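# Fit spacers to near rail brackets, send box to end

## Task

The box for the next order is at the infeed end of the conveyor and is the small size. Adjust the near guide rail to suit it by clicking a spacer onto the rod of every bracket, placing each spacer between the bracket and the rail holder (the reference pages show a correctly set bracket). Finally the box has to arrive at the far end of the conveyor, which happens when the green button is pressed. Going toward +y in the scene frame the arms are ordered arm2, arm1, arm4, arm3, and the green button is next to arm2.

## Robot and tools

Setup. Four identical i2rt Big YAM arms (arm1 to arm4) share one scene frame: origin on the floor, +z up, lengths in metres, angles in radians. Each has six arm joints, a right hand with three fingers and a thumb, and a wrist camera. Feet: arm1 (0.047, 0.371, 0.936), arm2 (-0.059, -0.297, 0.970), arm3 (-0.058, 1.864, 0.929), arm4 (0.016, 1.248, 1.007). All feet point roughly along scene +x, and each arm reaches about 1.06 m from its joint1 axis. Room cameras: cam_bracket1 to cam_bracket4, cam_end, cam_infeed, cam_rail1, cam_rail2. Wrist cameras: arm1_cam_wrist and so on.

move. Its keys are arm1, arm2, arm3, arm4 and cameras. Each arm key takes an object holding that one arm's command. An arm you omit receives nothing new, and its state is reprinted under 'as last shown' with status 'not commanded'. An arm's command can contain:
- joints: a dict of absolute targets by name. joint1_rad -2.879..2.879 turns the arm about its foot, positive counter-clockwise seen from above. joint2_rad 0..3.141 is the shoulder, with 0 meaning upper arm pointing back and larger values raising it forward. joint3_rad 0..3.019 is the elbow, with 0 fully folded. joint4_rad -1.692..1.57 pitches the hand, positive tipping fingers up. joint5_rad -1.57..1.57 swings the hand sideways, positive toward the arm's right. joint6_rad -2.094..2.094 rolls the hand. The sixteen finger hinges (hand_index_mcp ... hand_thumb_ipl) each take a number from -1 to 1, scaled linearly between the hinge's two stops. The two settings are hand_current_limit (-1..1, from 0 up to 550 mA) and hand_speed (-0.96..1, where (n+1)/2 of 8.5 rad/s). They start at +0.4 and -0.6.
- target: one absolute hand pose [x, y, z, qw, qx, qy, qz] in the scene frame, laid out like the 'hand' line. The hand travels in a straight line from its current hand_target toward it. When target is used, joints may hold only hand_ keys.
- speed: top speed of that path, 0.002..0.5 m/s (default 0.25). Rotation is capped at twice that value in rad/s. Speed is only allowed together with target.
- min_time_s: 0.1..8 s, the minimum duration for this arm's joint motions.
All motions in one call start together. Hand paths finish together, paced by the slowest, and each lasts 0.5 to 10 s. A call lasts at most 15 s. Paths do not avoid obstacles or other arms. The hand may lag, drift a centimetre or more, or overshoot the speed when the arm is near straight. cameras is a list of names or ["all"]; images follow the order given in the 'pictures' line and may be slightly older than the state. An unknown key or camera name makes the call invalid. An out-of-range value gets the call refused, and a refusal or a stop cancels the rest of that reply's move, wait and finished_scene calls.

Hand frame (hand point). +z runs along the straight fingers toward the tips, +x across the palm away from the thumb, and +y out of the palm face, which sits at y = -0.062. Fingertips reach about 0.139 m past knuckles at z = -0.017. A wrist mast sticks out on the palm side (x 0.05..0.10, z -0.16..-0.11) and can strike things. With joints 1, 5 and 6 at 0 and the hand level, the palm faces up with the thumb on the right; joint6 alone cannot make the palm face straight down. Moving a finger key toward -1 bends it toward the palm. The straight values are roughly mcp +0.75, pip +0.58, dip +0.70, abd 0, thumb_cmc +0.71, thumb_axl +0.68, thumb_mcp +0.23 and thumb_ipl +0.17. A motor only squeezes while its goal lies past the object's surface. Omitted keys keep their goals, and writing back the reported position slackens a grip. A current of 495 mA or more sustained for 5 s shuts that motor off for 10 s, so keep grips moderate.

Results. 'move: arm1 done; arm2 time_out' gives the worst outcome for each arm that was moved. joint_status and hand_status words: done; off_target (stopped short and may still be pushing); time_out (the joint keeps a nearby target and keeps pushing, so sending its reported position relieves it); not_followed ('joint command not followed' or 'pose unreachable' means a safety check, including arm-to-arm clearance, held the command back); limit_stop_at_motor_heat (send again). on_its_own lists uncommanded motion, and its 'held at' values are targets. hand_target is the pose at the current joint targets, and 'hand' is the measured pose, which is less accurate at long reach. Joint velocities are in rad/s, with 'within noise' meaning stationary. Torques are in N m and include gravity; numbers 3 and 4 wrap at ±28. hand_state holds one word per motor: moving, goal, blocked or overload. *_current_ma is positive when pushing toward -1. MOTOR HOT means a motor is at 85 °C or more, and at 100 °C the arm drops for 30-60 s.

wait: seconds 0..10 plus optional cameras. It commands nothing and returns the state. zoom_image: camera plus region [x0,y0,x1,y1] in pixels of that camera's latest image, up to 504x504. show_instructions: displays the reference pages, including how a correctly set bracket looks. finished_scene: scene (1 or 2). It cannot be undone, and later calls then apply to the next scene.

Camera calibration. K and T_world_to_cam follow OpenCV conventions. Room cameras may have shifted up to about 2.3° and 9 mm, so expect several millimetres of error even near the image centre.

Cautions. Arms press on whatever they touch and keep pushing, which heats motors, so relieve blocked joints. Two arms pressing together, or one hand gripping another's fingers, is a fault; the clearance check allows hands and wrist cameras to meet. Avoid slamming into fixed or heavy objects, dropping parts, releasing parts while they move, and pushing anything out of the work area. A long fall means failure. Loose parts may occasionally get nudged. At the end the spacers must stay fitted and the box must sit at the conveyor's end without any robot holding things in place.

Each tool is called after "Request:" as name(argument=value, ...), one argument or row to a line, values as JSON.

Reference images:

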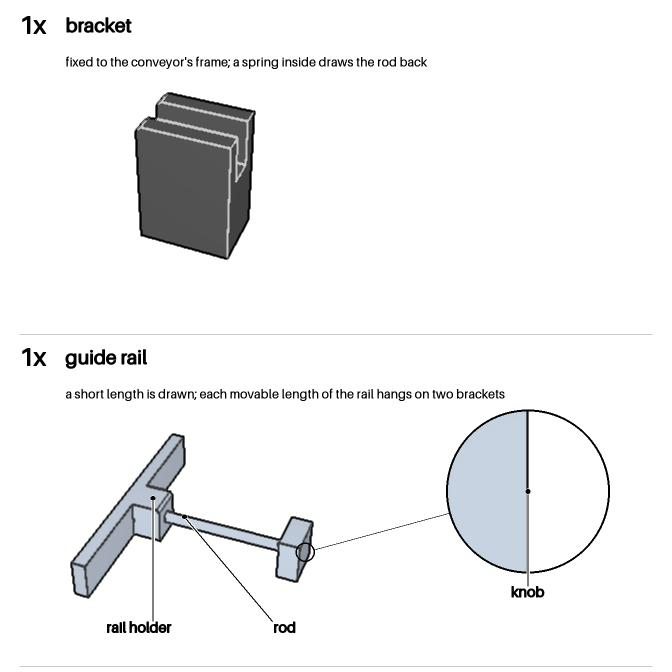

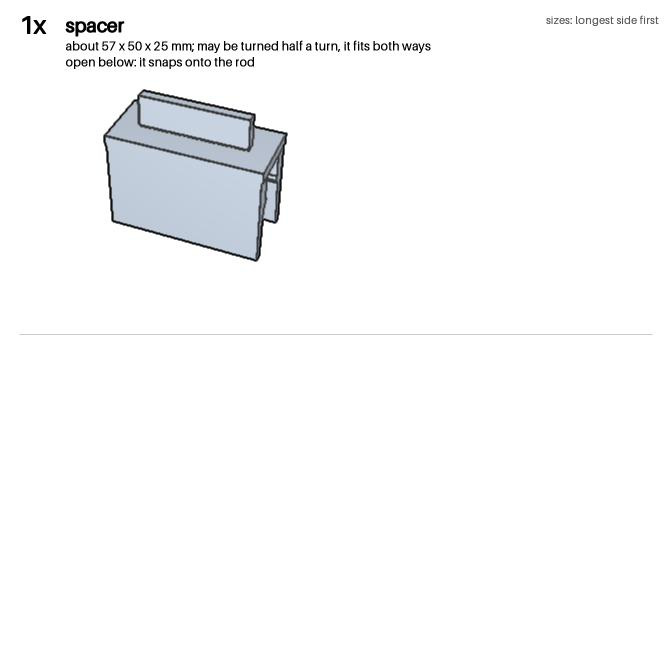

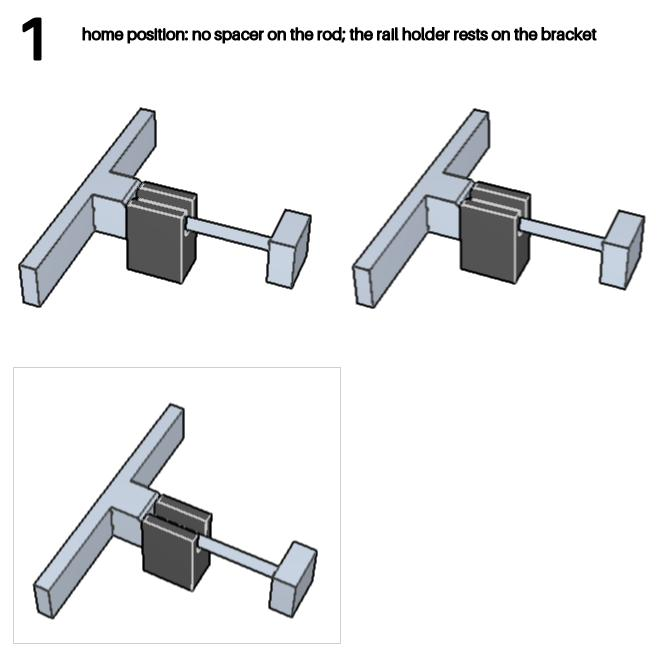

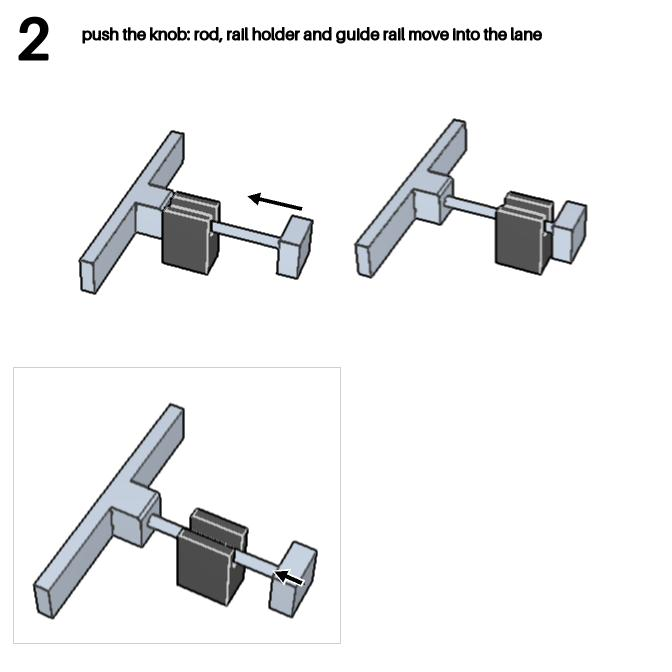

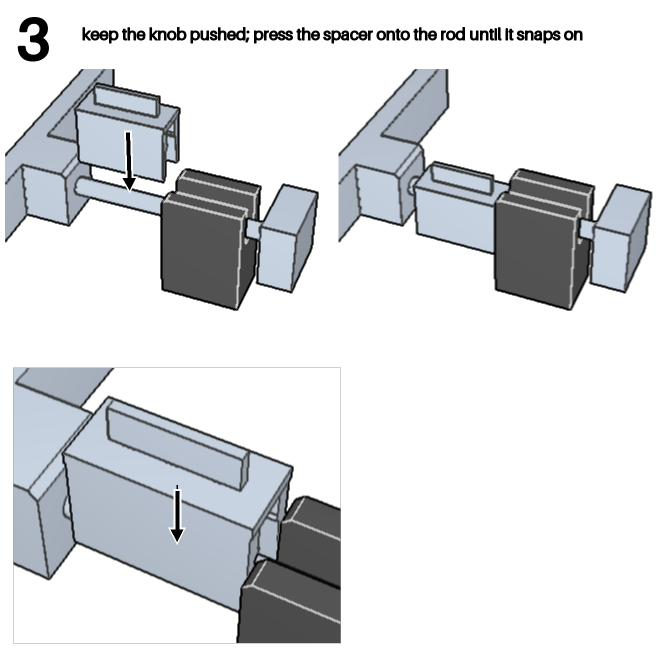

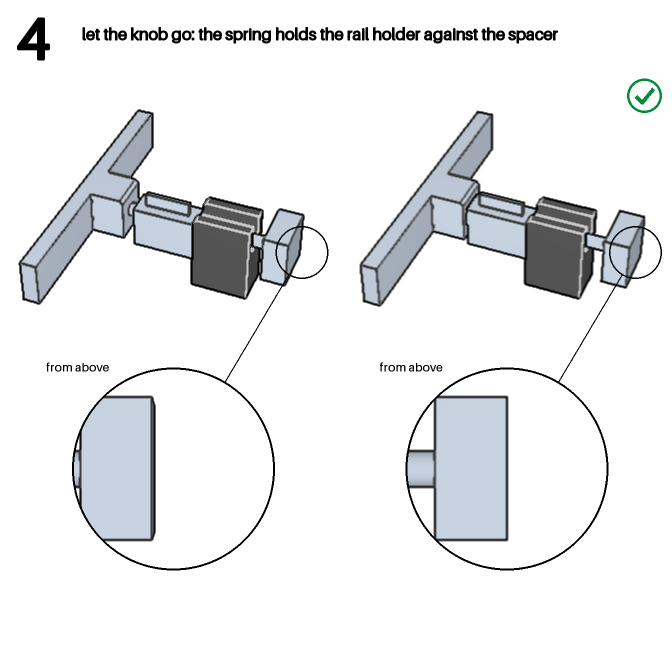

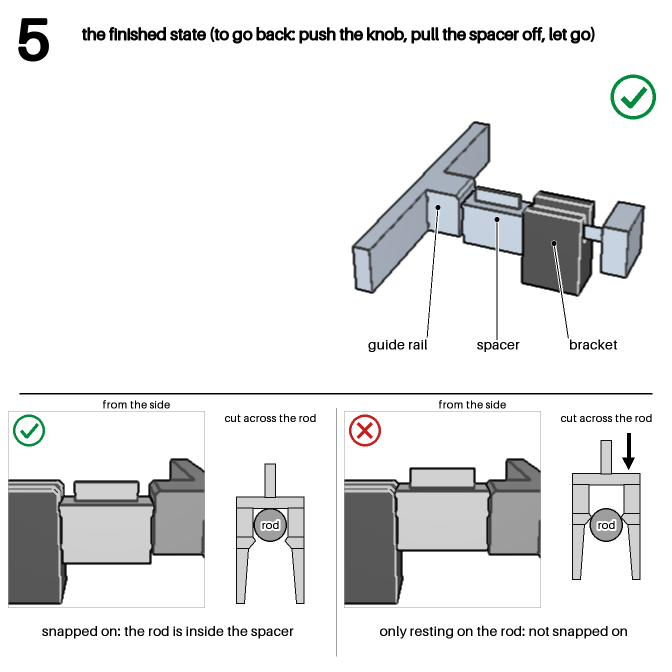

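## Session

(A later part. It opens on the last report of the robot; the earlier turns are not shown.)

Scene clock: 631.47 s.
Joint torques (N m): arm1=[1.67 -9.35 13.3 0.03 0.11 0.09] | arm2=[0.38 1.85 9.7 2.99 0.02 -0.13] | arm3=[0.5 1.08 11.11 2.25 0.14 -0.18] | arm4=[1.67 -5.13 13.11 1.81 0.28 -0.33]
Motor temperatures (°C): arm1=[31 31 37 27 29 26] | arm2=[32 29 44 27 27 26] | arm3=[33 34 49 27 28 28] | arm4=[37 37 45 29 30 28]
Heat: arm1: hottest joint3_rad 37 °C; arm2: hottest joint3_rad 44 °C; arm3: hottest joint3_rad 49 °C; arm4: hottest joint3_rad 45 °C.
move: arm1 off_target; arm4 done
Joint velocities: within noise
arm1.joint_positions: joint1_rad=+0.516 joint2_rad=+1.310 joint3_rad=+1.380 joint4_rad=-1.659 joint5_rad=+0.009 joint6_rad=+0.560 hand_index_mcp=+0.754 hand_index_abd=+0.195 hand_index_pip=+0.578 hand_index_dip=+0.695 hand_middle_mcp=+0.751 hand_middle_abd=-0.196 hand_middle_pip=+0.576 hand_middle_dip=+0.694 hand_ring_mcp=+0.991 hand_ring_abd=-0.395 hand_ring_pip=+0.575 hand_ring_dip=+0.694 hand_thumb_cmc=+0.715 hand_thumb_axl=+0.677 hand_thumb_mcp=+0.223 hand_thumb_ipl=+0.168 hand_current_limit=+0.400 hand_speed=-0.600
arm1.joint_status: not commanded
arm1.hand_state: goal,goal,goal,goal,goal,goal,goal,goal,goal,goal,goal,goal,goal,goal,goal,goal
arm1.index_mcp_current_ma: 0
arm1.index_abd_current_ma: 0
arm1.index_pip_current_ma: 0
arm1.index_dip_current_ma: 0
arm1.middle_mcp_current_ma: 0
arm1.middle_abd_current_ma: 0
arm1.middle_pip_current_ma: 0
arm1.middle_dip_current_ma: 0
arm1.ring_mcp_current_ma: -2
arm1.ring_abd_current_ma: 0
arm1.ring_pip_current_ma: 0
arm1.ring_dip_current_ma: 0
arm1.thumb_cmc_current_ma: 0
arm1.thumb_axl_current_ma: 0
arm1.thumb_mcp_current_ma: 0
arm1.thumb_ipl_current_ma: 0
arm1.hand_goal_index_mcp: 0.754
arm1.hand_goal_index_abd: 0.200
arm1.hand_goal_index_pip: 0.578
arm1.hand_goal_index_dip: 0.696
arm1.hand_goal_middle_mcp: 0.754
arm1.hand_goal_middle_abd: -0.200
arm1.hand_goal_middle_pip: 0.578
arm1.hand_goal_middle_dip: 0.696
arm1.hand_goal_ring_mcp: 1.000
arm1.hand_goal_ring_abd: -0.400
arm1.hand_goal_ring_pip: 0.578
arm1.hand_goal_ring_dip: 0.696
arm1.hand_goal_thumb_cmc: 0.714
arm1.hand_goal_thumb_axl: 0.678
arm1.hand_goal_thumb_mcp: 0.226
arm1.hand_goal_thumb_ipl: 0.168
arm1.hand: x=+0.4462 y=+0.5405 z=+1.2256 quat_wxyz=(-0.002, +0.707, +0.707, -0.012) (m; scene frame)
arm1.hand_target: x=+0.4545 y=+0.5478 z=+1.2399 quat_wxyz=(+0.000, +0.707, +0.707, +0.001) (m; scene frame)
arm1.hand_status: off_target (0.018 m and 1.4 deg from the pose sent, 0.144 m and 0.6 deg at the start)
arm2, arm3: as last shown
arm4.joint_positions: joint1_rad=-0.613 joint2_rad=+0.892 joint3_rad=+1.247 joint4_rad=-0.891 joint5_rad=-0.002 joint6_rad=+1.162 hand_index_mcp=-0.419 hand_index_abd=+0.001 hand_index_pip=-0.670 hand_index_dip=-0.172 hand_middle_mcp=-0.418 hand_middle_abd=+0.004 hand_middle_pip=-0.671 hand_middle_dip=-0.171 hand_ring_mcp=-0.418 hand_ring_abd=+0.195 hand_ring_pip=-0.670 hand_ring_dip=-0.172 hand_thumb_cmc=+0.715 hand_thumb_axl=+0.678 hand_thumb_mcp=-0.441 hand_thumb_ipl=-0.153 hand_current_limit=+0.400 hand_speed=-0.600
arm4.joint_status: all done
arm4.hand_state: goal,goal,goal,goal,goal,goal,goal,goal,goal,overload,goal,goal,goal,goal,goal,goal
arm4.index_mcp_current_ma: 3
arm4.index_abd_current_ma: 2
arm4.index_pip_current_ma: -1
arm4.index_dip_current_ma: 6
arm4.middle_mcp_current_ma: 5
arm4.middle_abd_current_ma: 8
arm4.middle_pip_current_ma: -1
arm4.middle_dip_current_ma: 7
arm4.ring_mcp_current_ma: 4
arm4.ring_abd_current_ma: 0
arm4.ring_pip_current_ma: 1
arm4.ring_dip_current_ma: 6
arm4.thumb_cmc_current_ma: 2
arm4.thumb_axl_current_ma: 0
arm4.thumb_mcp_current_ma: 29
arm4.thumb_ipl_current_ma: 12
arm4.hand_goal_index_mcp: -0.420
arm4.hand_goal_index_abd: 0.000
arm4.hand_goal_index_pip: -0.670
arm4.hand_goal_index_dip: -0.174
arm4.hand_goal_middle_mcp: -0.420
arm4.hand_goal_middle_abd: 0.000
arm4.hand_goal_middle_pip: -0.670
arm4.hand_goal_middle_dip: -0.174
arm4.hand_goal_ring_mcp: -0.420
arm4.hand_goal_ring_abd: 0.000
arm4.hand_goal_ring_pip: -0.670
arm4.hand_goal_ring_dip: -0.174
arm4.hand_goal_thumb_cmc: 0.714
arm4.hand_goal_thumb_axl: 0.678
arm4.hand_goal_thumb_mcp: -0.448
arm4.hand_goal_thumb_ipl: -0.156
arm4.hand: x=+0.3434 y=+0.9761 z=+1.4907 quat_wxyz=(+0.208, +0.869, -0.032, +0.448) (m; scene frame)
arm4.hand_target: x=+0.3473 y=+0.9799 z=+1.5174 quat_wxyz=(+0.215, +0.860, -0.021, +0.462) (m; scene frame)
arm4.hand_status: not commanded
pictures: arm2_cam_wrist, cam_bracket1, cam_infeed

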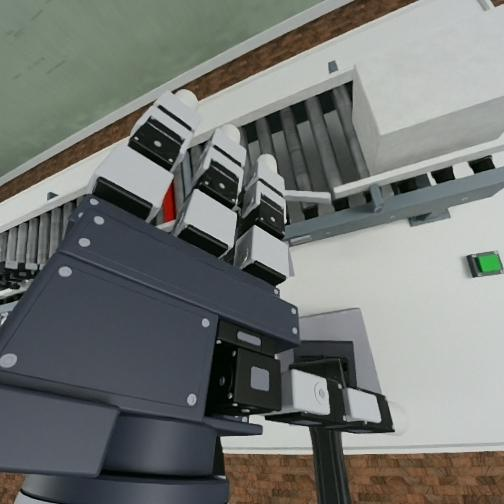

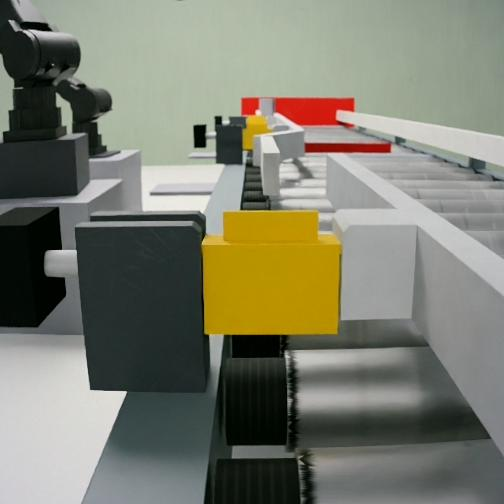

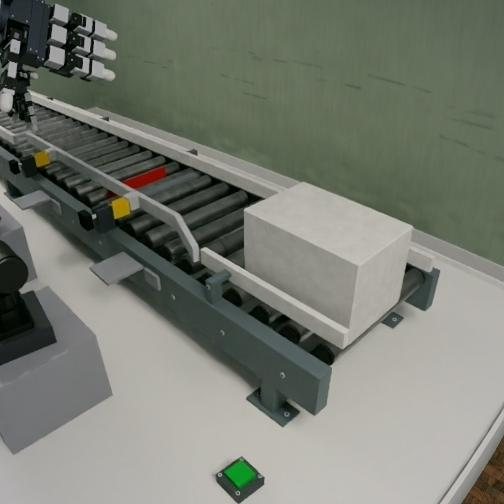

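Request:
move(
  arm1={"joints":{"joint1_rad":0.04,"joint2_rad":0.625,"joint3_rad":1.409,"joint4_rad":-1.223,"joint5_rad":-0.017,"joint6_rad":1.165},"min_time_s":3},
  arm2={"target":[0.160,-0.899,1.03,0,0.9815,0.191,0],"speed":0.25},
  cameras=["cam_infeed","arm2_cam_wrist","cam_rail1"],
)

Request:
zoom_image(
  camera="cam_infeed",
  region=[140, 300, 340, 504],
)

Request:
zoom_image(
  camera="arm2_cam_wrist",
  region=[130, 60, 330, 260],
)

Scene clock: 644.07 s.
Joint torques (N m): arm1=[0.5 1.26 11.08 3.56 0.04 0.13] | arm2=[1.03 -20.19 10.88 0.38 0.15 -0.17] | arm3=[0.56 1.03 11.1 2.24 0.14 -0.18] | arm4=[1.73 -5.3 13.05 1.81 0.3 -0.36]
Motor temperatures (°C): arm1=[31 30 39 27 29 26] | arm2=[32 29 44 27 27 26] | arm3=[33 34 49 27 28 28] | arm4=[35 36 45 29 30 28]
Heat: arm1: hottest joint3_rad 39 °C; arm2: hottest joint3_rad 44 °C; arm3: hottest joint3_rad 49 °C; arm4: hottest joint3_rad 45 °C.
move: arm1 done; arm2 off_target
Joint velocities: within noise
arm1.joint_positions: joint1_rad=+0.046 joint2_rad=+0.623 joint3_rad=+1.380 joint4_rad=-1.241 joint5_rad=-0.015 joint6_rad=+1.150 hand_index_mcp=+0.755 hand_index_abd=+0.200 hand_index_pip=+0.578 hand_index_dip=+0.695 hand_middle_mcp=+0.754 hand_middle_abd=-0.196 hand_middle_pip=+0.576 hand_middle_dip=+0.694 hand_ring_mcp=+0.999 hand_ring_abd=-0.395 hand_ring_pip=+0.576 hand_ring_dip=+0.694 hand_thumb_cmc=+0.715 hand_thumb_axl=+0.677 hand_thumb_mcp=+0.223 hand_thumb_ipl=+0.168 hand_current_limit=+0.400 hand_speed=-0.600
arm1.joint_status: all done
arm1.hand_state: goal,goal,goal,goal,goal,goal,goal,goal,goal,goal,goal,goal,goal,goal,goal,goal
arm1.index_mcp_current_ma: 0
arm1.index_abd_current_ma: 0
arm1.index_pip_current_ma: 0
arm1.index_dip_current_ma: 0
arm1.middle_mcp_current_ma: 0
arm1.middle_abd_current_ma: 0
arm1.middle_pip_current_ma: 0
arm1.middle_dip_current_ma: 0
arm1.ring_mcp_current_ma: 0
arm1.ring_abd_current_ma: 0
arm1.ring_pip_current_ma: 0
arm1.ring_dip_current_ma: 0
arm1.thumb_cmc_current_ma: 0
arm1.thumb_axl_current_ma: 0
arm1.thumb_mcp_current_ma: 0
arm1.thumb_ipl_current_ma: 0
arm1.hand_goal_index_mcp: 0.754
arm1.hand_goal_index_abd: 0.200
arm1.hand_goal_index_pip: 0.578
arm1.hand_goal_index_dip: 0.696
arm1.hand_goal_middle_mcp: 0.754
arm1.hand_goal_middle_abd: -0.200
arm1.hand_goal_middle_pip: 0.578
arm1.hand_goal_middle_dip: 0.696
arm1.hand_goal_ring_mcp: 1.000
arm1.hand_goal_ring_abd: -0.400
arm1.hand_goal_ring_pip: 0.578
arm1.hand_goal_ring_dip: 0.696
arm1.hand_goal_thumb_cmc: 0.714
arm1.hand_goal_thumb_axl: 0.678
arm1.hand_goal_thumb_mcp: 0.226
arm1.hand_goal_thumb_ipl: 0.168
arm1.hand: x=+0.3168 y=+0.3086 z=+1.4990 quat_wxyz=(+0.077, +0.830, +0.220, +0.508) (m; scene frame)
arm1.hand_target: x=+0.3141 y=+0.3067 z=+1.5157 quat_wxyz=(+0.077, +0.820, +0.208, +0.527) (m; scene frame)
arm1.hand_status: not commanded
arm2.joint_positions: joint1_rad=-1.026 joint2_rad=+1.881 joint3_rad=+1.411 joint4_rad=-1.132 joint5_rad=+0.009 joint6_rad=+0.019 hand_index_mcp=+0.754 hand_index_abd=+0.000 hand_index_pip=+0.577 hand_index_dip=+0.696 hand_middle_mcp=+0.754 hand_middle_abd=+0.000 hand_middle_pip=+0.577 hand_middle_dip=+0.696 hand_ring_mcp=+0.754 hand_ring_abd=+0.001 hand_ring_pip=+0.577 hand_ring_dip=+0.696 hand_thumb_cmc=+0.715 hand_thumb_axl=+0.677 hand_thumb_mcp=+0.223 hand_thumb_ipl=+0.168 hand_current_limit=+0.400 hand_speed=-0.600
arm2.joint_status: not commanded
arm2.hand_state: goal,goal,goal,goal,goal,goal,goal,goal,goal,goal,goal,goal,goal,goal,goal,goal
arm2.index_mcp_current_ma: 0
arm2.index_abd_current_ma: 0
arm2.index_pip_current_ma: 0
arm2.index_dip_current_ma: 0
arm2.middle_mcp_current_ma: 0
arm2.middle_abd_current_ma: 0
arm2.middle_pip_current_ma: 0
arm2.middle_dip_current_ma: 0
arm2.ring_mcp_current_ma: 0
arm2.ring_abd_current_ma: 0
arm2.ring_pip_current_ma: 0
arm2.ring_dip_current_ma: 0
arm2.thumb_cmc_current_ma: 0
arm2.thumb_axl_current_ma: 0
arm2.thumb_mcp_current_ma: -1
arm2.thumb_ipl_current_ma: 0
arm2.hand_goal_index_mcp: 0.754
arm2.hand_goal_index_abd: 0.000
arm2.hand_goal_index_pip: 0.576
arm2.hand_goal_index_dip: 0.696
arm2.hand_goal_middle_mcp: 0.754
arm2.hand_goal_middle_abd: 0.000
arm2.hand_goal_middle_pip: 0.576
arm2.hand_goal_middle_dip: 0.696
arm2.hand_goal_ring_mcp: 0.754
arm2.hand_goal_ring_abd: 0.000
arm2.hand_goal_ring_pip: 0.576
arm2.hand_goal_ring_dip: 0.696
arm2.hand_goal_thumb_cmc: 0.714
arm2.hand_goal_thumb_axl: 0.678
arm2.hand_goal_thumb_mcp: 0.226
arm2.hand_goal_thumb_ipl: 0.168
arm2.hand: x=+0.1562 y=-0.8798 z=+1.0094 quat_wxyz=(-0.022, +0.982, +0.188, -0.003) (m; scene frame)
arm2.hand_target: x=+0.1597 y=-0.8981 z=+1.0306 quat_wxyz=(+0.000, +0.982, +0.191, +0.000) (m; scene frame)
arm2.hand_status: off_target (0.028 m and 2.6 deg from the pose sent, 0.722 m and 63.6 deg at the start)
arm3, arm4: as last shown
arm4.hand_target: x=+0.3473 y=+0.9799 z=+1.5175 quat_wxyz=(+0.216, +0.860, -0.021, +0.462) (m; scene frame)
pictures: arm2_cam_wrist, cam_infeed, cam_rail1
camera_calibration:
arm2_cam_wrist: T_world_to_cam=[[-0.496621, -0.864727, -0.0749334, -0.569725], [-0.567083, 0.257895, 0.782245, -0.52629], [-0.657104, 0.430973, -0.618447, 1.22753], [0, 0, 0, 1]] pos_world=[0.225229, -0.885962, 1.12816]

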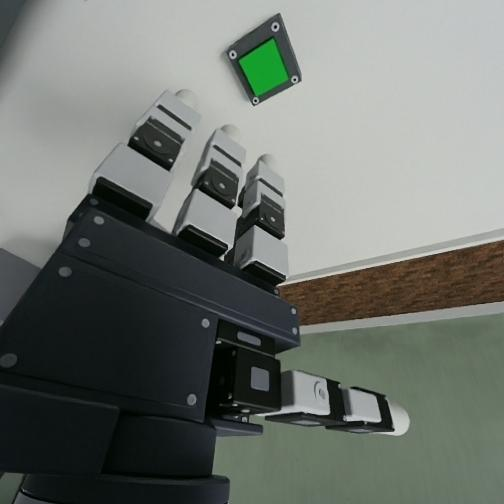

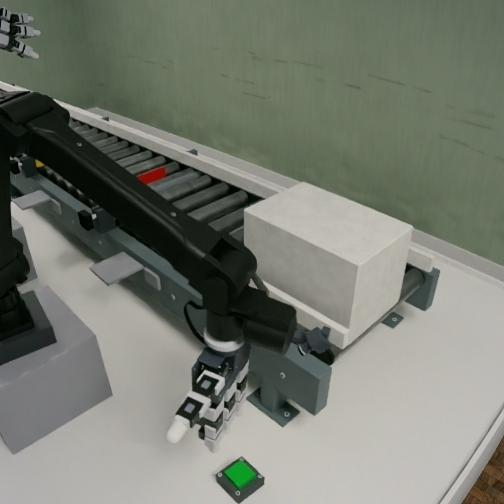

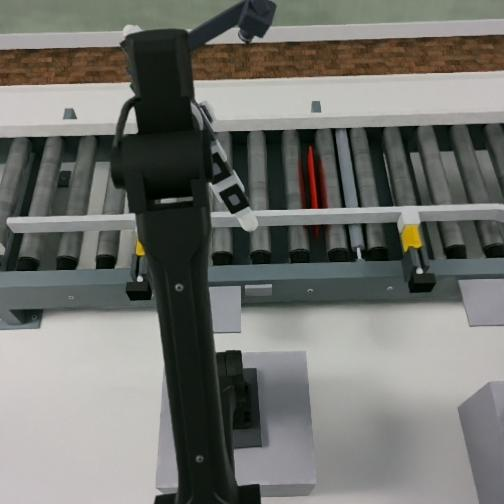

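Scaled by 2.471 from the camera's 504x504 image, which has a finer 720x720 frame.

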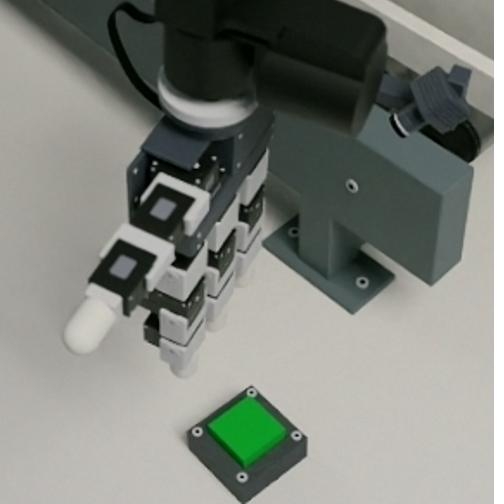

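Scaled by 2.520 from the camera's 504x504 image, which has a finer 720x720 frame.

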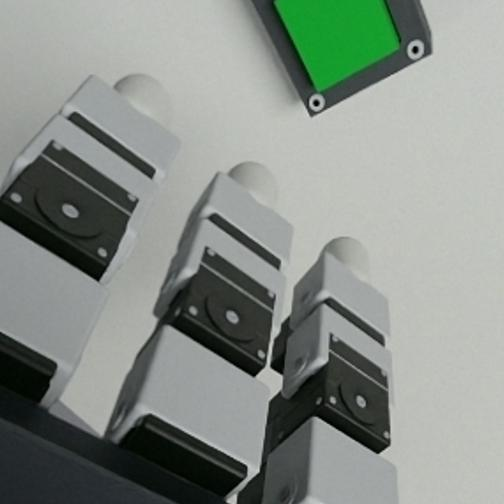

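Request:
move(
  arm2={"target":[0.166,-0.918,0.965,0,0.9815,0.191,0],"speed":0.15},
  cameras=["cam_infeed","arm2_cam_wrist"],
)

Request:
zoom_image(
  camera="cam_infeed",
  region=[140, 300, 340, 504],
)

Request:
zoom_image(
  camera="arm2_cam_wrist",
  region=[130, 60, 330, 260],
)

Scene clock: 655.03 s.
Joint torques (N m): arm1=[0.38 1.03 11.02 3.6 0.04 0.15] | arm2=[-0.21 -20.89 10.17 0.8 0.14 -0.17] | arm3=[0.56 1.08 11.11 2.25 0.14 -0.19] | arm4=[1.73 -5.25 13.08 1.83 0.29 -0.33]
Motor temperatures (°C): arm1=[31 30 39 27 29 26] | arm2=[32 31 45 27 27 26] | arm3=[33 34 49 27 28 28] | arm4=[35 35 46 29 30 28]
Heat: arm1: hottest joint3_rad 39 °C; arm2: hottest joint3_rad 45 °C; arm3: hottest joint3_rad 49 °C; arm4: hottest joint3_rad 46 °C.
move: arm2 off_target
Joint velocities: within noise
arm1, arm3, arm4: as last shown
arm2.joint_positions: joint1_rad=-1.029 joint2_rad=+2.009 joint3_rad=+1.423 joint4_rad=-1.027 joint5_rad=+0.009 joint6_rad=+0.016 hand_index_mcp=+0.754 hand_index_abd=+0.000 hand_index_pip=+0.577 hand_index_dip=+0.696 hand_middle_mcp=+0.754 hand_middle_abd=+0.000 hand_middle_pip=+0.577 hand_middle_dip=+0.696 hand_ring_mcp=+0.754 hand_ring_abd=+0.001 hand_ring_pip=+0.577 hand_ring_dip=+0.696 hand_thumb_cmc=+0.715 hand_thumb_axl=+0.677 hand_thumb_mcp=+0.223 hand_thumb_ipl=+0.168 hand_current_limit=+0.400 hand_speed=-0.600
arm2.joint_status: not commanded
arm2.hand_state: goal,goal,goal,goal,goal,goal,goal,goal,goal,goal,goal,goal,goal,goal,goal,goal
arm2.index_mcp_current_ma: 0
arm2.index_abd_current_ma: 0
arm2.index_pip_current_ma: 0
arm2.index_dip_current_ma: 0
arm2.middle_mcp_current_ma: 0
arm2.middle_abd_current_ma: 0
arm2.middle_pip_current_ma: 0
arm2.middle_dip_current_ma: 0
arm2.ring_mcp_current_ma: 0
arm2.ring_abd_current_ma: 0
arm2.ring_pip_current_ma: 0
arm2.ring_dip_current_ma: 0
arm2.thumb_cmc_current_ma: 0
arm2.thumb_axl_current_ma: 0
arm2.thumb_mcp_current_ma: -1
arm2.thumb_ipl_current_ma: 0
arm2.hand_goal_index_mcp: 0.754
arm2.hand_goal_index_abd: 0.000
arm2.hand_goal_index_pip: 0.576
arm2.hand_goal_index_dip: 0.696
arm2.hand_goal_middle_mcp: 0.754
arm2.hand_goal_middle_abd: 0.000
arm2.hand_goal_middle_pip: 0.576
arm2.hand_goal_middle_dip: 0.696
arm2.hand_goal_ring_mcp: 0.754
arm2.hand_goal_ring_abd: 0.000
arm2.hand_goal_ring_pip: 0.576
arm2.hand_goal_ring_dip: 0.696
arm2.hand_goal_thumb_cmc: 0.714
arm2.hand_goal_thumb_axl: 0.678
arm2.hand_goal_thumb_mcp: 0.226
arm2.hand_goal_thumb_ipl: 0.168
arm2.hand: x=+0.1612 y=-0.8948 z=+0.9441 quat_wxyz=(-0.028, +0.982, +0.188, -0.005) (m; scene frame)
arm2.hand_target: x=+0.1655 y=-0.9169 z=+0.9657 quat_wxyz=(+0.000, +0.982, +0.191, +0.000) (m; scene frame)
arm2.hand_status: off_target (0.032 m and 3.2 deg from the pose sent, 0.059 m and 2.6 deg at the start)
pictures: arm2_cam_wrist, cam_infeed
camera_calibration:
arm2_cam_wrist: T_world_to_cam=[[-0.497204, -0.863758, -0.0819136, -0.57751], [-0.563227, 0.249506, 0.787732, -0.481873], [-0.659972, 0.4378, -0.610548, 1.19593], [0, 0, 0, 1]] pos_world=[0.230735, -0.902176, 1.06245]

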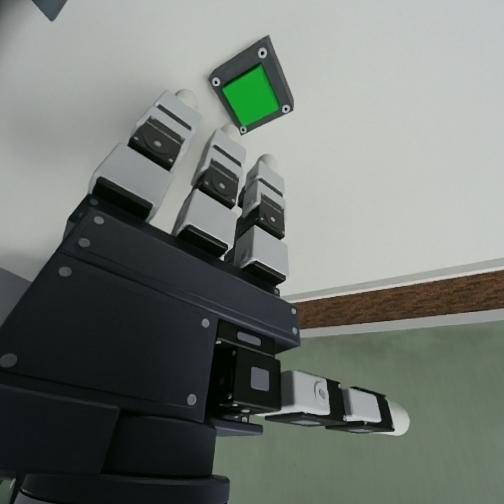

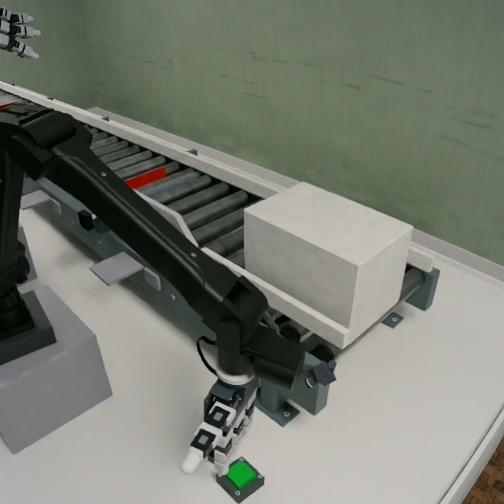

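Scaled by 2.471 from the camera's 504x504 image, which has a finer 720x720 frame.

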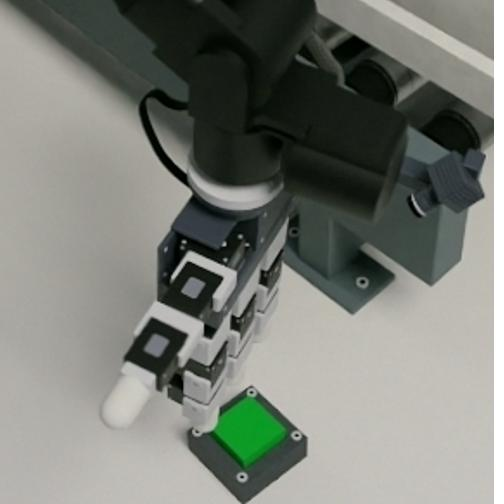

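Scaled by 2.520 from the camera's 504x504 image, which has a finer 720x720 frame.

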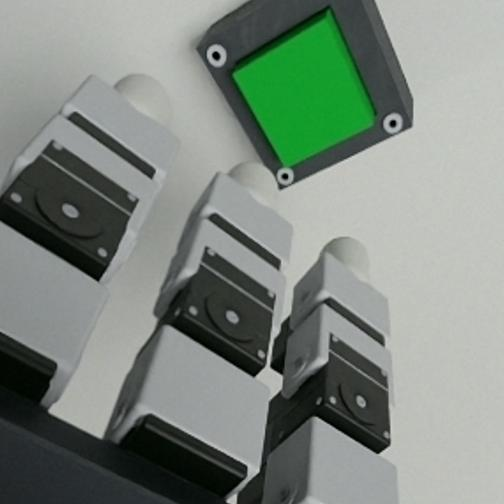

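Request:
move(
  arm2={"target":[0.174,-0.941,0.967,0,0.9815,0.191,0],"speed":0.15},
  cameras=["cam_infeed","arm2_cam_wrist"],
)

Request:
zoom_image(
  camera="cam_infeed",
  region=[140, 300, 340, 504],
)

Request:
zoom_image(
  camera="arm2_cam_wrist",
  region=[130, 60, 330, 260],
)

Scene clock: 659.97 s.
Joint torques (N m): arm1=[0.44 1.03 11.07 3.58 0.05 0.14] | arm2=[0.5 -21.36 10.59 0.01 0.12 -0.17] | arm3=[0.56 1.08 11.11 2.24 0.14 -0.18] | arm4=[1.79 -5.25 13.11 1.78 0.26 -0.33]
Motor temperatures (°C): arm1=[31 30 39 27 29 26] | arm2=[32 31 45 27 27 26] | arm3=[33 34 49 27 28 28] | arm4=[34 35 46 29 30 28]
Heat: arm1: hottest joint3_rad 39 °C; arm2: hottest joint3_rad 45 °C; arm3: hottest joint3_rad 49 °C; arm4: hottest joint3_rad 46 °C.
move: arm2 off_target
Joint velocities: within noise
arm1, arm3, arm4: as last shown
arm2.joint_positions: joint1_rad=-1.031 joint2_rad=+2.051 joint3_rad=+1.516 joint4_rad=-1.054 joint5_rad=+0.009 joint6_rad=+0.014 hand_index_mcp=+0.754 hand_index_abd=+0.000 hand_index_pip=+0.577 hand_index_dip=+0.696 hand_middle_mcp=+0.754 hand_middle_abd=+0.000 hand_middle_pip=+0.577 hand_middle_dip=+0.696 hand_ring_mcp=+0.754 hand_ring_abd=+0.001 hand_ring_pip=+0.577 hand_ring_dip=+0.696 hand_thumb_cmc=+0.715 hand_thumb_axl=+0.677 hand_thumb_mcp=+0.223 hand_thumb_ipl=+0.168 hand_current_limit=+0.400 hand_speed=-0.600
arm2.joint_status: not commanded
arm2.hand_state: goal,goal,goal,goal,goal,goal,goal,goal,goal,goal,goal,goal,goal,goal,goal,goal
arm2.index_mcp_current_ma: 0
arm2.index_abd_current_ma: 0
arm2.index_pip_current_ma: 0
arm2.index_dip_current_ma: 0
arm2.middle_mcp_current_ma: 0
arm2.middle_abd_current_ma: 0
arm2.middle_pip_current_ma: 0
arm2.middle_dip_current_ma: 0
arm2.ring_mcp_current_ma: 0
arm2.ring_abd_current_ma: 0
arm2.ring_pip_current_ma: 0
arm2.ring_dip_current_ma: 0
arm2.thumb_cmc_current_ma: 0
arm2.thumb_axl_current_ma: 0
arm2.thumb_mcp_current_ma: -1
arm2.thumb_ipl_current_ma: 0
arm2.hand_goal_index_mcp: 0.754
arm2.hand_goal_index_abd: 0.000
arm2.hand_goal_index_pip: 0.576
arm2.hand_goal_index_dip: 0.696
arm2.hand_goal_middle_mcp: 0.754
arm2.hand_goal_middle_abd: 0.000
arm2.hand_goal_middle_pip: 0.576
arm2.hand_goal_middle_dip: 0.696
arm2.hand_goal_ring_mcp: 0.754
arm2.hand_goal_ring_abd: 0.000
arm2.hand_goal_ring_pip: 0.576
arm2.hand_goal_ring_dip: 0.696
arm2.hand_goal_thumb_cmc: 0.714
arm2.hand_goal_thumb_axl: 0.678
arm2.hand_goal_thumb_mcp: 0.226
arm2.hand_goal_thumb_ipl: 0.168
arm2.hand: x=+0.1713 y=-0.9224 z=+0.9525 quat_wxyz=(-0.016, +0.982, +0.188, -0.002) (m; scene frame)
arm2.hand_target: x=+0.1736 y=-0.9403 z=+0.9674 quat_wxyz=(+0.000, +0.982, +0.191, +0.000) (m; scene frame)
arm2.hand_status: off_target (0.024 m and 1.9 deg from the pose sent, 0.053 m and 3.2 deg at the start)
pictures: arm2_cam_wrist, cam_infeed
camera_calibration:
arm2_cam_wrist: T_world_to_cam=[[-0.496714, -0.865295, -0.0673767, -0.610928], [-0.5704, 0.266949, 0.776777, -0.44815], [-0.654155, 0.424268, -0.626162, 1.22128], [0, 0, 0, 1]] pos_world=[0.239823, -0.927148, 1.07167]

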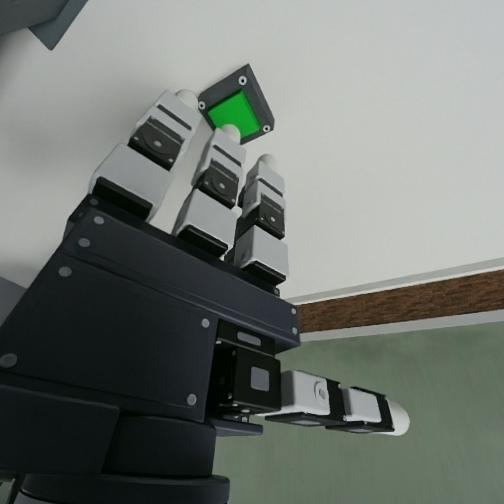

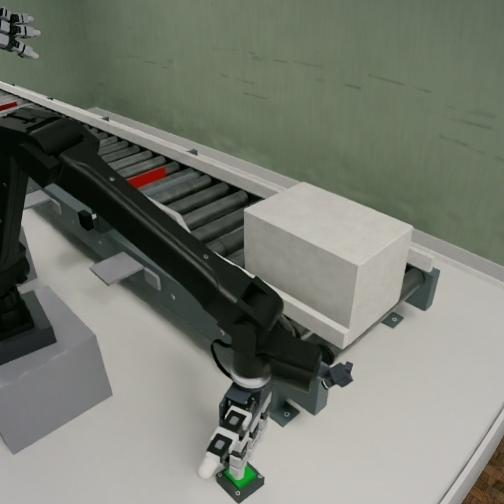

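Scaled by 2.471 from the camera's 504x504 image, which has a finer 720x720 frame.

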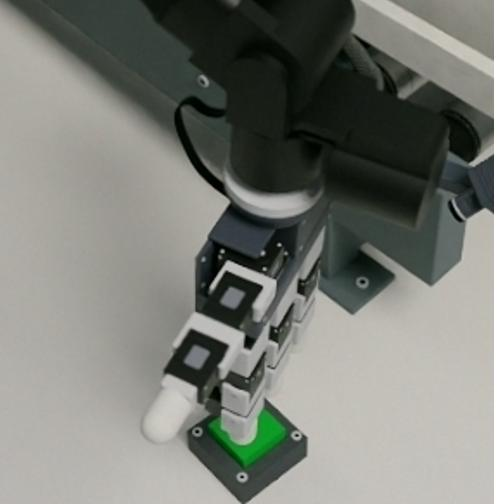

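Scaled by 2.520 from the camera's 504x504 image, which has a finer 720x720 frame.

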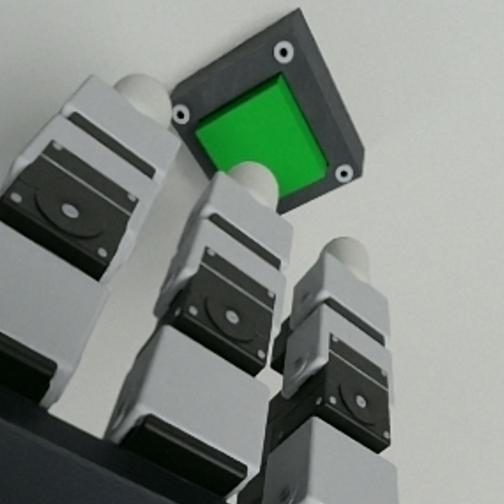

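Request:
move(
  arm2={"target":[0.172,-0.934,0.912,0,0.9815,0.191,0],"speed":0.1},
  cameras=["cam_infeed","arm2_cam_wrist","cam_rail1","cam_rail2","cam_end"],
)

Request:
zoom_image(
  camera="cam_infeed",
  region=[140, 300, 340, 504],
)

Scene clock: 663.63 s.
Joint torques (N m): arm1=[0.38 1.03 11.02 3.56 0.04 0.15] | arm2=[0.03 -21.42 7.02 0.98 0.13 -0.19] | arm3=[0.56 1.08 11.11 2.24 0.14 -0.19] | arm4=[1.26 -5.19 13.01 1.78 0.31 -0.35]
Motor temperatures (°C): arm1=[31 30 39 27 29 26] | arm2=[32 31 44 27 27 26] | arm3=[32 34 49 27 28 28] | arm4=[34 34 47 29 30 28]
Heat: arm1: hottest joint3_rad 39 °C; arm2: hottest joint3_rad 44 °C; arm3: hottest joint3_rad 49 °C; arm4: hottest joint3_rad 47 °C.
move: arm2 done
Joint velocities: within noise
arm1, arm3, arm4: as last shown
arm2.joint_positions: joint1_rad=-1.031 joint2_rad=+2.120 joint3_rad=+1.500 joint4_rad=-0.950 joint5_rad=+0.009 joint6_rad=+0.014 hand_index_mcp=+0.754 hand_index_abd=+0.000 hand_index_pip=+0.577 hand_index_dip=+0.696 hand_middle_mcp=+0.754 hand_middle_abd=+0.000 hand_middle_pip=+0.577 hand_middle_dip=+0.696 hand_ring_mcp=+0.754 hand_ring_abd=+0.001 hand_ring_pip=+0.577 hand_ring_dip=+0.696 hand_thumb_cmc=+0.715 hand_thumb_axl=+0.677 hand_thumb_mcp=+0.223 hand_thumb_ipl=+0.168 hand_current_limit=+0.400 hand_speed=-0.600
arm2.joint_status: not commanded
arm2.hand_state: goal,goal,goal,goal,goal,goal,goal,goal,goal,goal,goal,goal,goal,goal,goal,goal
arm2.index_mcp_current_ma: 0
arm2.index_abd_current_ma: 0
arm2.index_pip_current_ma: 0
arm2.index_dip_current_ma: 0
arm2.middle_mcp_current_ma: 0
arm2.middle_abd_current_ma: 0
arm2.middle_pip_current_ma: 0
arm2.middle_dip_current_ma: 0
arm2.ring_mcp_current_ma: 0
arm2.ring_abd_current_ma: 0
arm2.ring_pip_current_ma: 0
arm2.ring_dip_current_ma: 0
arm2.thumb_cmc_current_ma: 0
arm2.thumb_axl_current_ma: 0
arm2.thumb_mcp_current_ma: -1
arm2.thumb_ipl_current_ma: 0
arm2.hand_goal_index_mcp: 0.754
arm2.hand_goal_index_abd: 0.000
arm2.hand_goal_index_pip: 0.576
arm2.hand_goal_index_dip: 0.696
arm2.hand_goal_middle_mcp: 0.754
arm2.hand_goal_middle_abd: 0.000
arm2.hand_goal_middle_pip: 0.576
arm2.hand_goal_middle_dip: 0.696
arm2.hand_goal_ring_mcp: 0.754
arm2.hand_goal_ring_abd: 0.000
arm2.hand_goal_ring_pip: 0.576
arm2.hand_goal_ring_dip: 0.696
arm2.hand_goal_thumb_cmc: 0.714
arm2.hand_goal_thumb_axl: 0.678
arm2.hand_goal_thumb_mcp: 0.226
arm2.hand_goal_thumb_ipl: 0.168
arm2.hand: x=+0.1744 y=-0.9286 z=+0.9101 quat_wxyz=(-0.006, +0.982, +0.187, +0.000) (m; scene frame)
arm2.hand_target: x=+0.1720 y=-0.9339 z=+0.9120 quat_wxyz=(+0.000, +0.982, +0.191, +0.000) (m; scene frame)
arm2.hand_status: done (0.006 m and 0.8 deg from the pose sent, 0.042 m and 1.9 deg at the start)
pictures: arm2_cam_wrist, cam_end, cam_infeed, cam_rail1, cam_rail2
camera_calibration:
arm2_cam_wrist: T_world_to_cam=[[-0.496416, -0.866312, -0.0554466, -0.629582], [-0.576077, 0.280977, 0.767585, -0.389343], [-0.649389, 0.412983, -0.638544, 1.19934], [0, 0, 0, 1]] pos_world=[0.242014, -0.931325, 1.02978]

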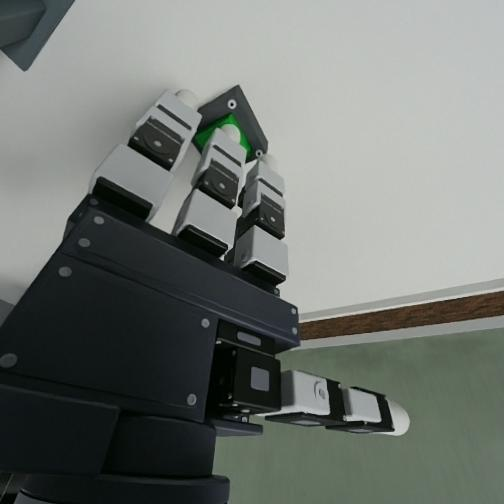

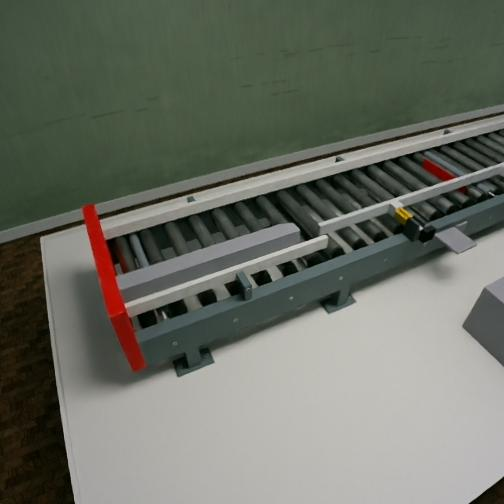

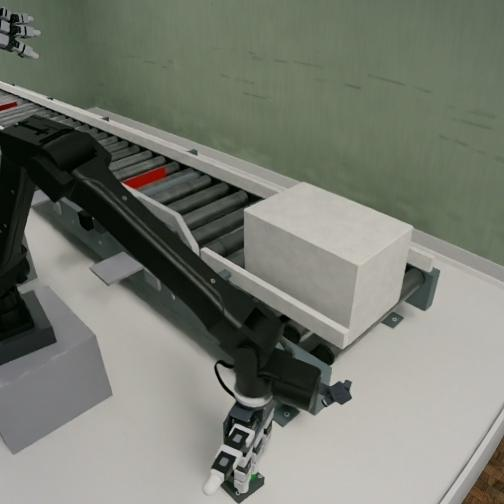

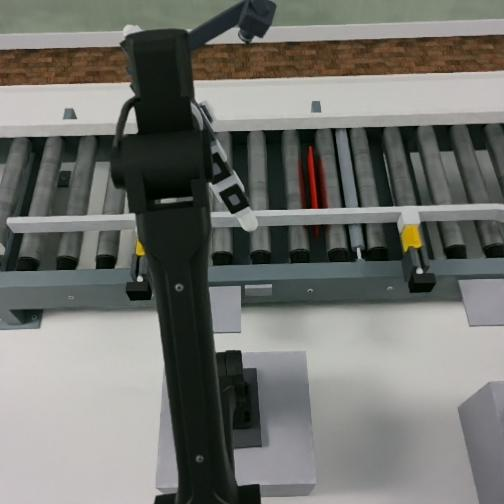

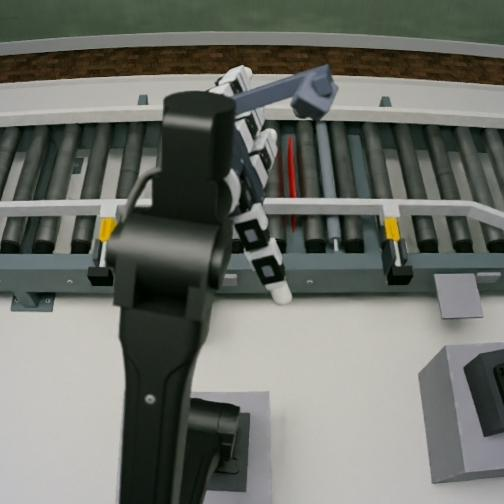

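Scaled by 2.471 from the camera's 504x504 image, which has a finer 720x720 frame.

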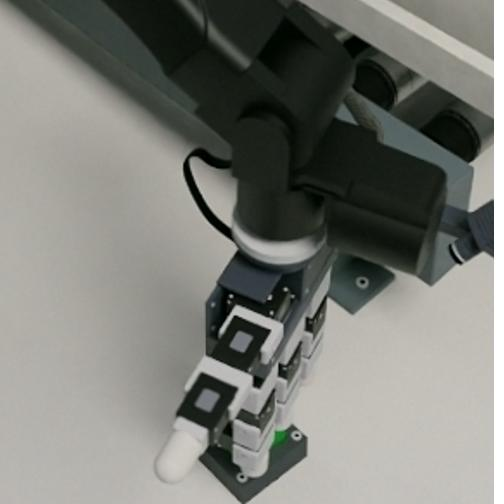

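Request:
move(
  arm2={"target":[0.167,-0.912,0.945,0,0.9815,0.191,0],"speed":0.15},
  cameras=["cam_infeed","arm2_cam_wrist"],
)

Request:
zoom_image(
  camera="cam_infeed",
  region=[140, 300, 340, 504],
)

Request:
zoom_image(
  camera="arm2_cam_wrist",
  region=[130, 60, 330, 260],
)

Scene clock: 670.73 s.
Joint torques (N m): arm1=[0.56 1.08 11.03 3.58 0.04 0.15] | arm2=[0.09 -22.95 6.56 0.36 0.12 -0.12] | arm3=[0.56 1.08 11.1 2.25 0.14 -0.18] | arm4=[1.67 -5.42 13.07 1.89 0.32 -0.35]
Motor temperatures (°C): arm1=[31 30 40 28 29 26] | arm2=[32 32 43 27 27 26] | arm3=[32 34 49 27 28 28] | arm4=[34 34 47 29 30 28]
Heat: arm1: hottest joint3_rad 40 °C; arm2: hottest joint3_rad 43 °C; arm3: hottest joint3_rad 49 °C; arm4: hottest joint3_rad 47 °C.
move: arm2 done
Joint velocities: within noise
arm1, arm4: as last shown
arm2.joint_positions: joint1_rad=-1.031 joint2_rad=+2.040 joint3_rad=+1.437 joint4_rad=-0.962 joint5_rad=+0.009 joint6_rad=+0.014 hand_index_mcp=+0.754 hand_index_abd=+0.000 hand_index_pip=+0.577 hand_index_dip=+0.696 hand_middle_mcp=+0.754 hand_middle_abd=+0.000 hand_middle_pip=+0.577 hand_middle_dip=+0.696 hand_ring_mcp=+0.754 hand_ring_abd=+0.001 hand_ring_pip=+0.577 hand_ring_dip=+0.696 hand_thumb_cmc=+0.715 hand_thumb_axl=+0.677 hand_thumb_mcp=+0.223 hand_thumb_ipl=+0.168 hand_current_limit=+0.400 hand_speed=-0.600
arm2.joint_status: not commanded
arm2.hand_state: goal,goal,goal,goal,goal,goal,goal,goal,goal,goal,goal,goal,goal,goal,goal,goal
arm2.index_mcp_current_ma: 0
arm2.index_abd_current_ma: 0
arm2.index_pip_current_ma: 0
arm2.index_dip_current_ma: 0
arm2.middle_mcp_current_ma: 0
arm2.middle_abd_current_ma: 0
arm2.middle_pip_current_ma: 0
arm2.middle_dip_current_ma: 0
arm2.ring_mcp_current_ma: 0
arm2.ring_abd_current_ma: 0
arm2.ring_pip_current_ma: 0
arm2.ring_dip_current_ma: 0
arm2.thumb_cmc_current_ma: 0
arm2.thumb_axl_current_ma: 0
arm2.thumb_mcp_current_ma: -1
arm2.thumb_ipl_current_ma: 0
arm2.hand_goal_index_mcp: 0.754
arm2.hand_goal_index_abd: 0.000
arm2.hand_goal_index_pip: 0.576
arm2.hand_goal_index_dip: 0.696
arm2.hand_goal_middle_mcp: 0.754
arm2.hand_goal_middle_abd: 0.000
arm2.hand_goal_middle_pip: 0.576
arm2.hand_goal_middle_dip: 0.696
arm2.hand_goal_ring_mcp: 0.754
arm2.hand_goal_ring_abd: 0.000
arm2.hand_goal_ring_pip: 0.576
arm2.hand_goal_ring_dip: 0.696
arm2.hand_goal_thumb_cmc: 0.714
arm2.hand_goal_thumb_axl: 0.678
arm2.hand_goal_thumb_mcp: 0.226
arm2.hand_goal_thumb_ipl: 0.168
arm2.hand: x=+0.1670 y=-0.9114 z=+0.9353 quat_wxyz=(-0.004, +0.982, +0.187, +0.000) (m; scene frame)
arm2.hand_target: x=+0.1670 y=-0.9121 z=+0.9450 quat_wxyz=(+0.000, +0.982, +0.191, +0.000) (m; scene frame)
arm2.hand_status: done (0.010 m and 0.6 deg from the pose sent, 0.039 m and 0.8 deg at the start)
arm3.joint_positions: joint1_rad=-0.104 joint2_rad=+0.612 joint3_rad=+1.327 joint4_rad=-1.152 joint5_rad=+0.038 joint6_rad=+1.084 hand_index_mcp=+0.755 hand_index_abd=+0.001 hand_index_pip=+0.577 hand_index_dip=+0.696 hand_middle_mcp=+0.755 hand_middle_abd=+0.001 hand_middle_pip=+0.577 hand_middle_dip=+0.696 hand_ring_mcp=+0.755 hand_ring_abd=+0.001 hand_ring_pip=+0.577 hand_ring_dip=+0.696 hand_thumb_cmc=+0.715 hand_thumb_axl=+0.677 hand_thumb_mcp=+0.226 hand_thumb_ipl=+0.168 hand_current_limit=+0.400 hand_speed=-0.600
arm3.joint_status: not commanded
arm3.hand_state: goal,goal,goal,goal,goal,goal,goal,goal,goal,goal,goal,goal,goal,goal,goal,goal
arm3.index_mcp_current_ma: 0
arm3.index_abd_current_ma: 0
arm3.index_pip_current_ma: 0
arm3.index_dip_current_ma: 0
arm3.middle_mcp_current_ma: 0
arm3.middle_abd_current_ma: 0
arm3.middle_pip_current_ma: 0
arm3.middle_dip_current_ma: 0
arm3.ring_mcp_current_ma: 0
arm3.ring_abd_current_ma: 0
arm3.ring_pip_current_ma: 0
arm3.ring_dip_current_ma: 0
arm3.thumb_cmc_current_ma: 0
arm3.thumb_axl_current_ma: 0
arm3.thumb_mcp_current_ma: 0
arm3.thumb_ipl_current_ma: 0
arm3.hand_goal_index_mcp: 0.754
arm3.hand_goal_index_abd: 0.000
arm3.hand_goal_index_pip: 0.576
arm3.hand_goal_index_dip: 0.696
arm3.hand_goal_middle_mcp: 0.754
arm3.hand_goal_middle_abd: 0.000
arm3.hand_goal_middle_pip: 0.576
arm3.hand_goal_middle_dip: 0.696
arm3.hand_goal_ring_mcp: 0.754
arm3.hand_goal_ring_abd: 0.000
arm3.hand_goal_ring_pip: 0.576
arm3.hand_goal_ring_dip: 0.696
arm3.hand_goal_thumb_cmc: 0.714
arm3.hand_goal_thumb_axl: 0.678
arm3.hand_goal_thumb_mcp: 0.226
arm3.hand_goal_thumb_ipl: 0.168
arm3.hand: x=+0.1920 y=+1.7236 z=+1.4966 quat_wxyz=(+0.183, +0.835, +0.123, +0.504) (m; scene frame)
arm3.hand_target: x=+0.1883 y=+1.7241 z=+1.5094 quat_wxyz=(+0.186, +0.828, +0.122, +0.515) (m; scene frame)
arm3.hand_status: not commanded
pictures: arm2_cam_wrist, cam_infeed
camera_calibration:
arm2_cam_wrist: T_world_to_cam=[[-0.496356, -0.86651, -0.0528339, -0.619566], [-0.577244, 0.283977, 0.765602, -0.413012], [-0.648398, 0.410509, -0.641141, 1.2035], [0, 0, 0, 1]] pos_world=[0.234412, -0.91362, 1.05508]

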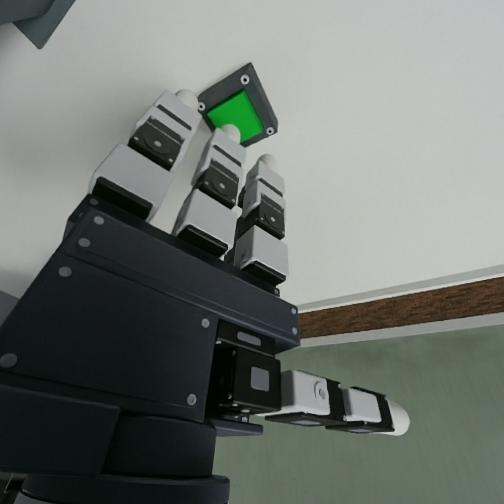

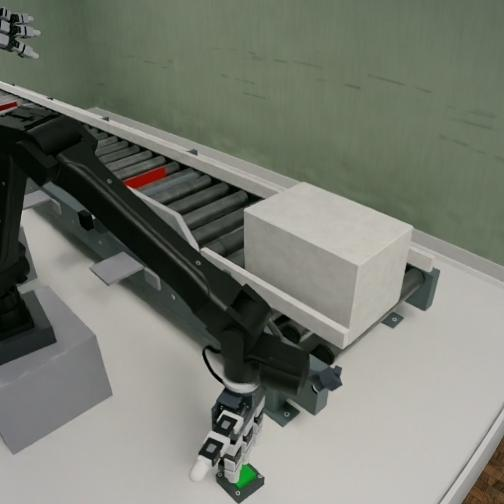

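Scaled by 2.471 from the camera's 504x504 image, which has a finer 720x720 frame.

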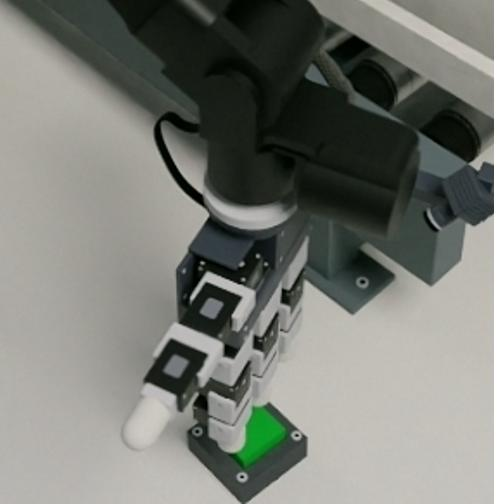

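Scaled by 2.520 from the camera's 504x504 image, which has a finer 720x720 frame.

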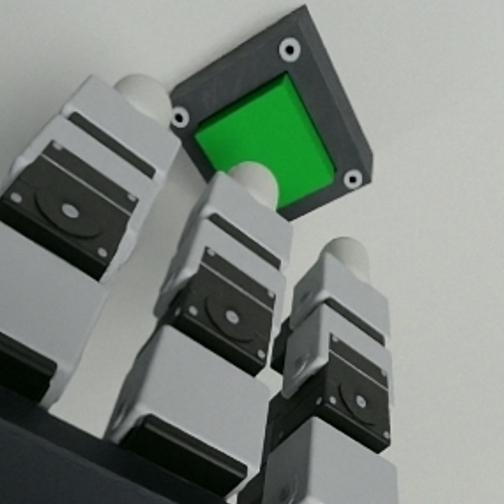

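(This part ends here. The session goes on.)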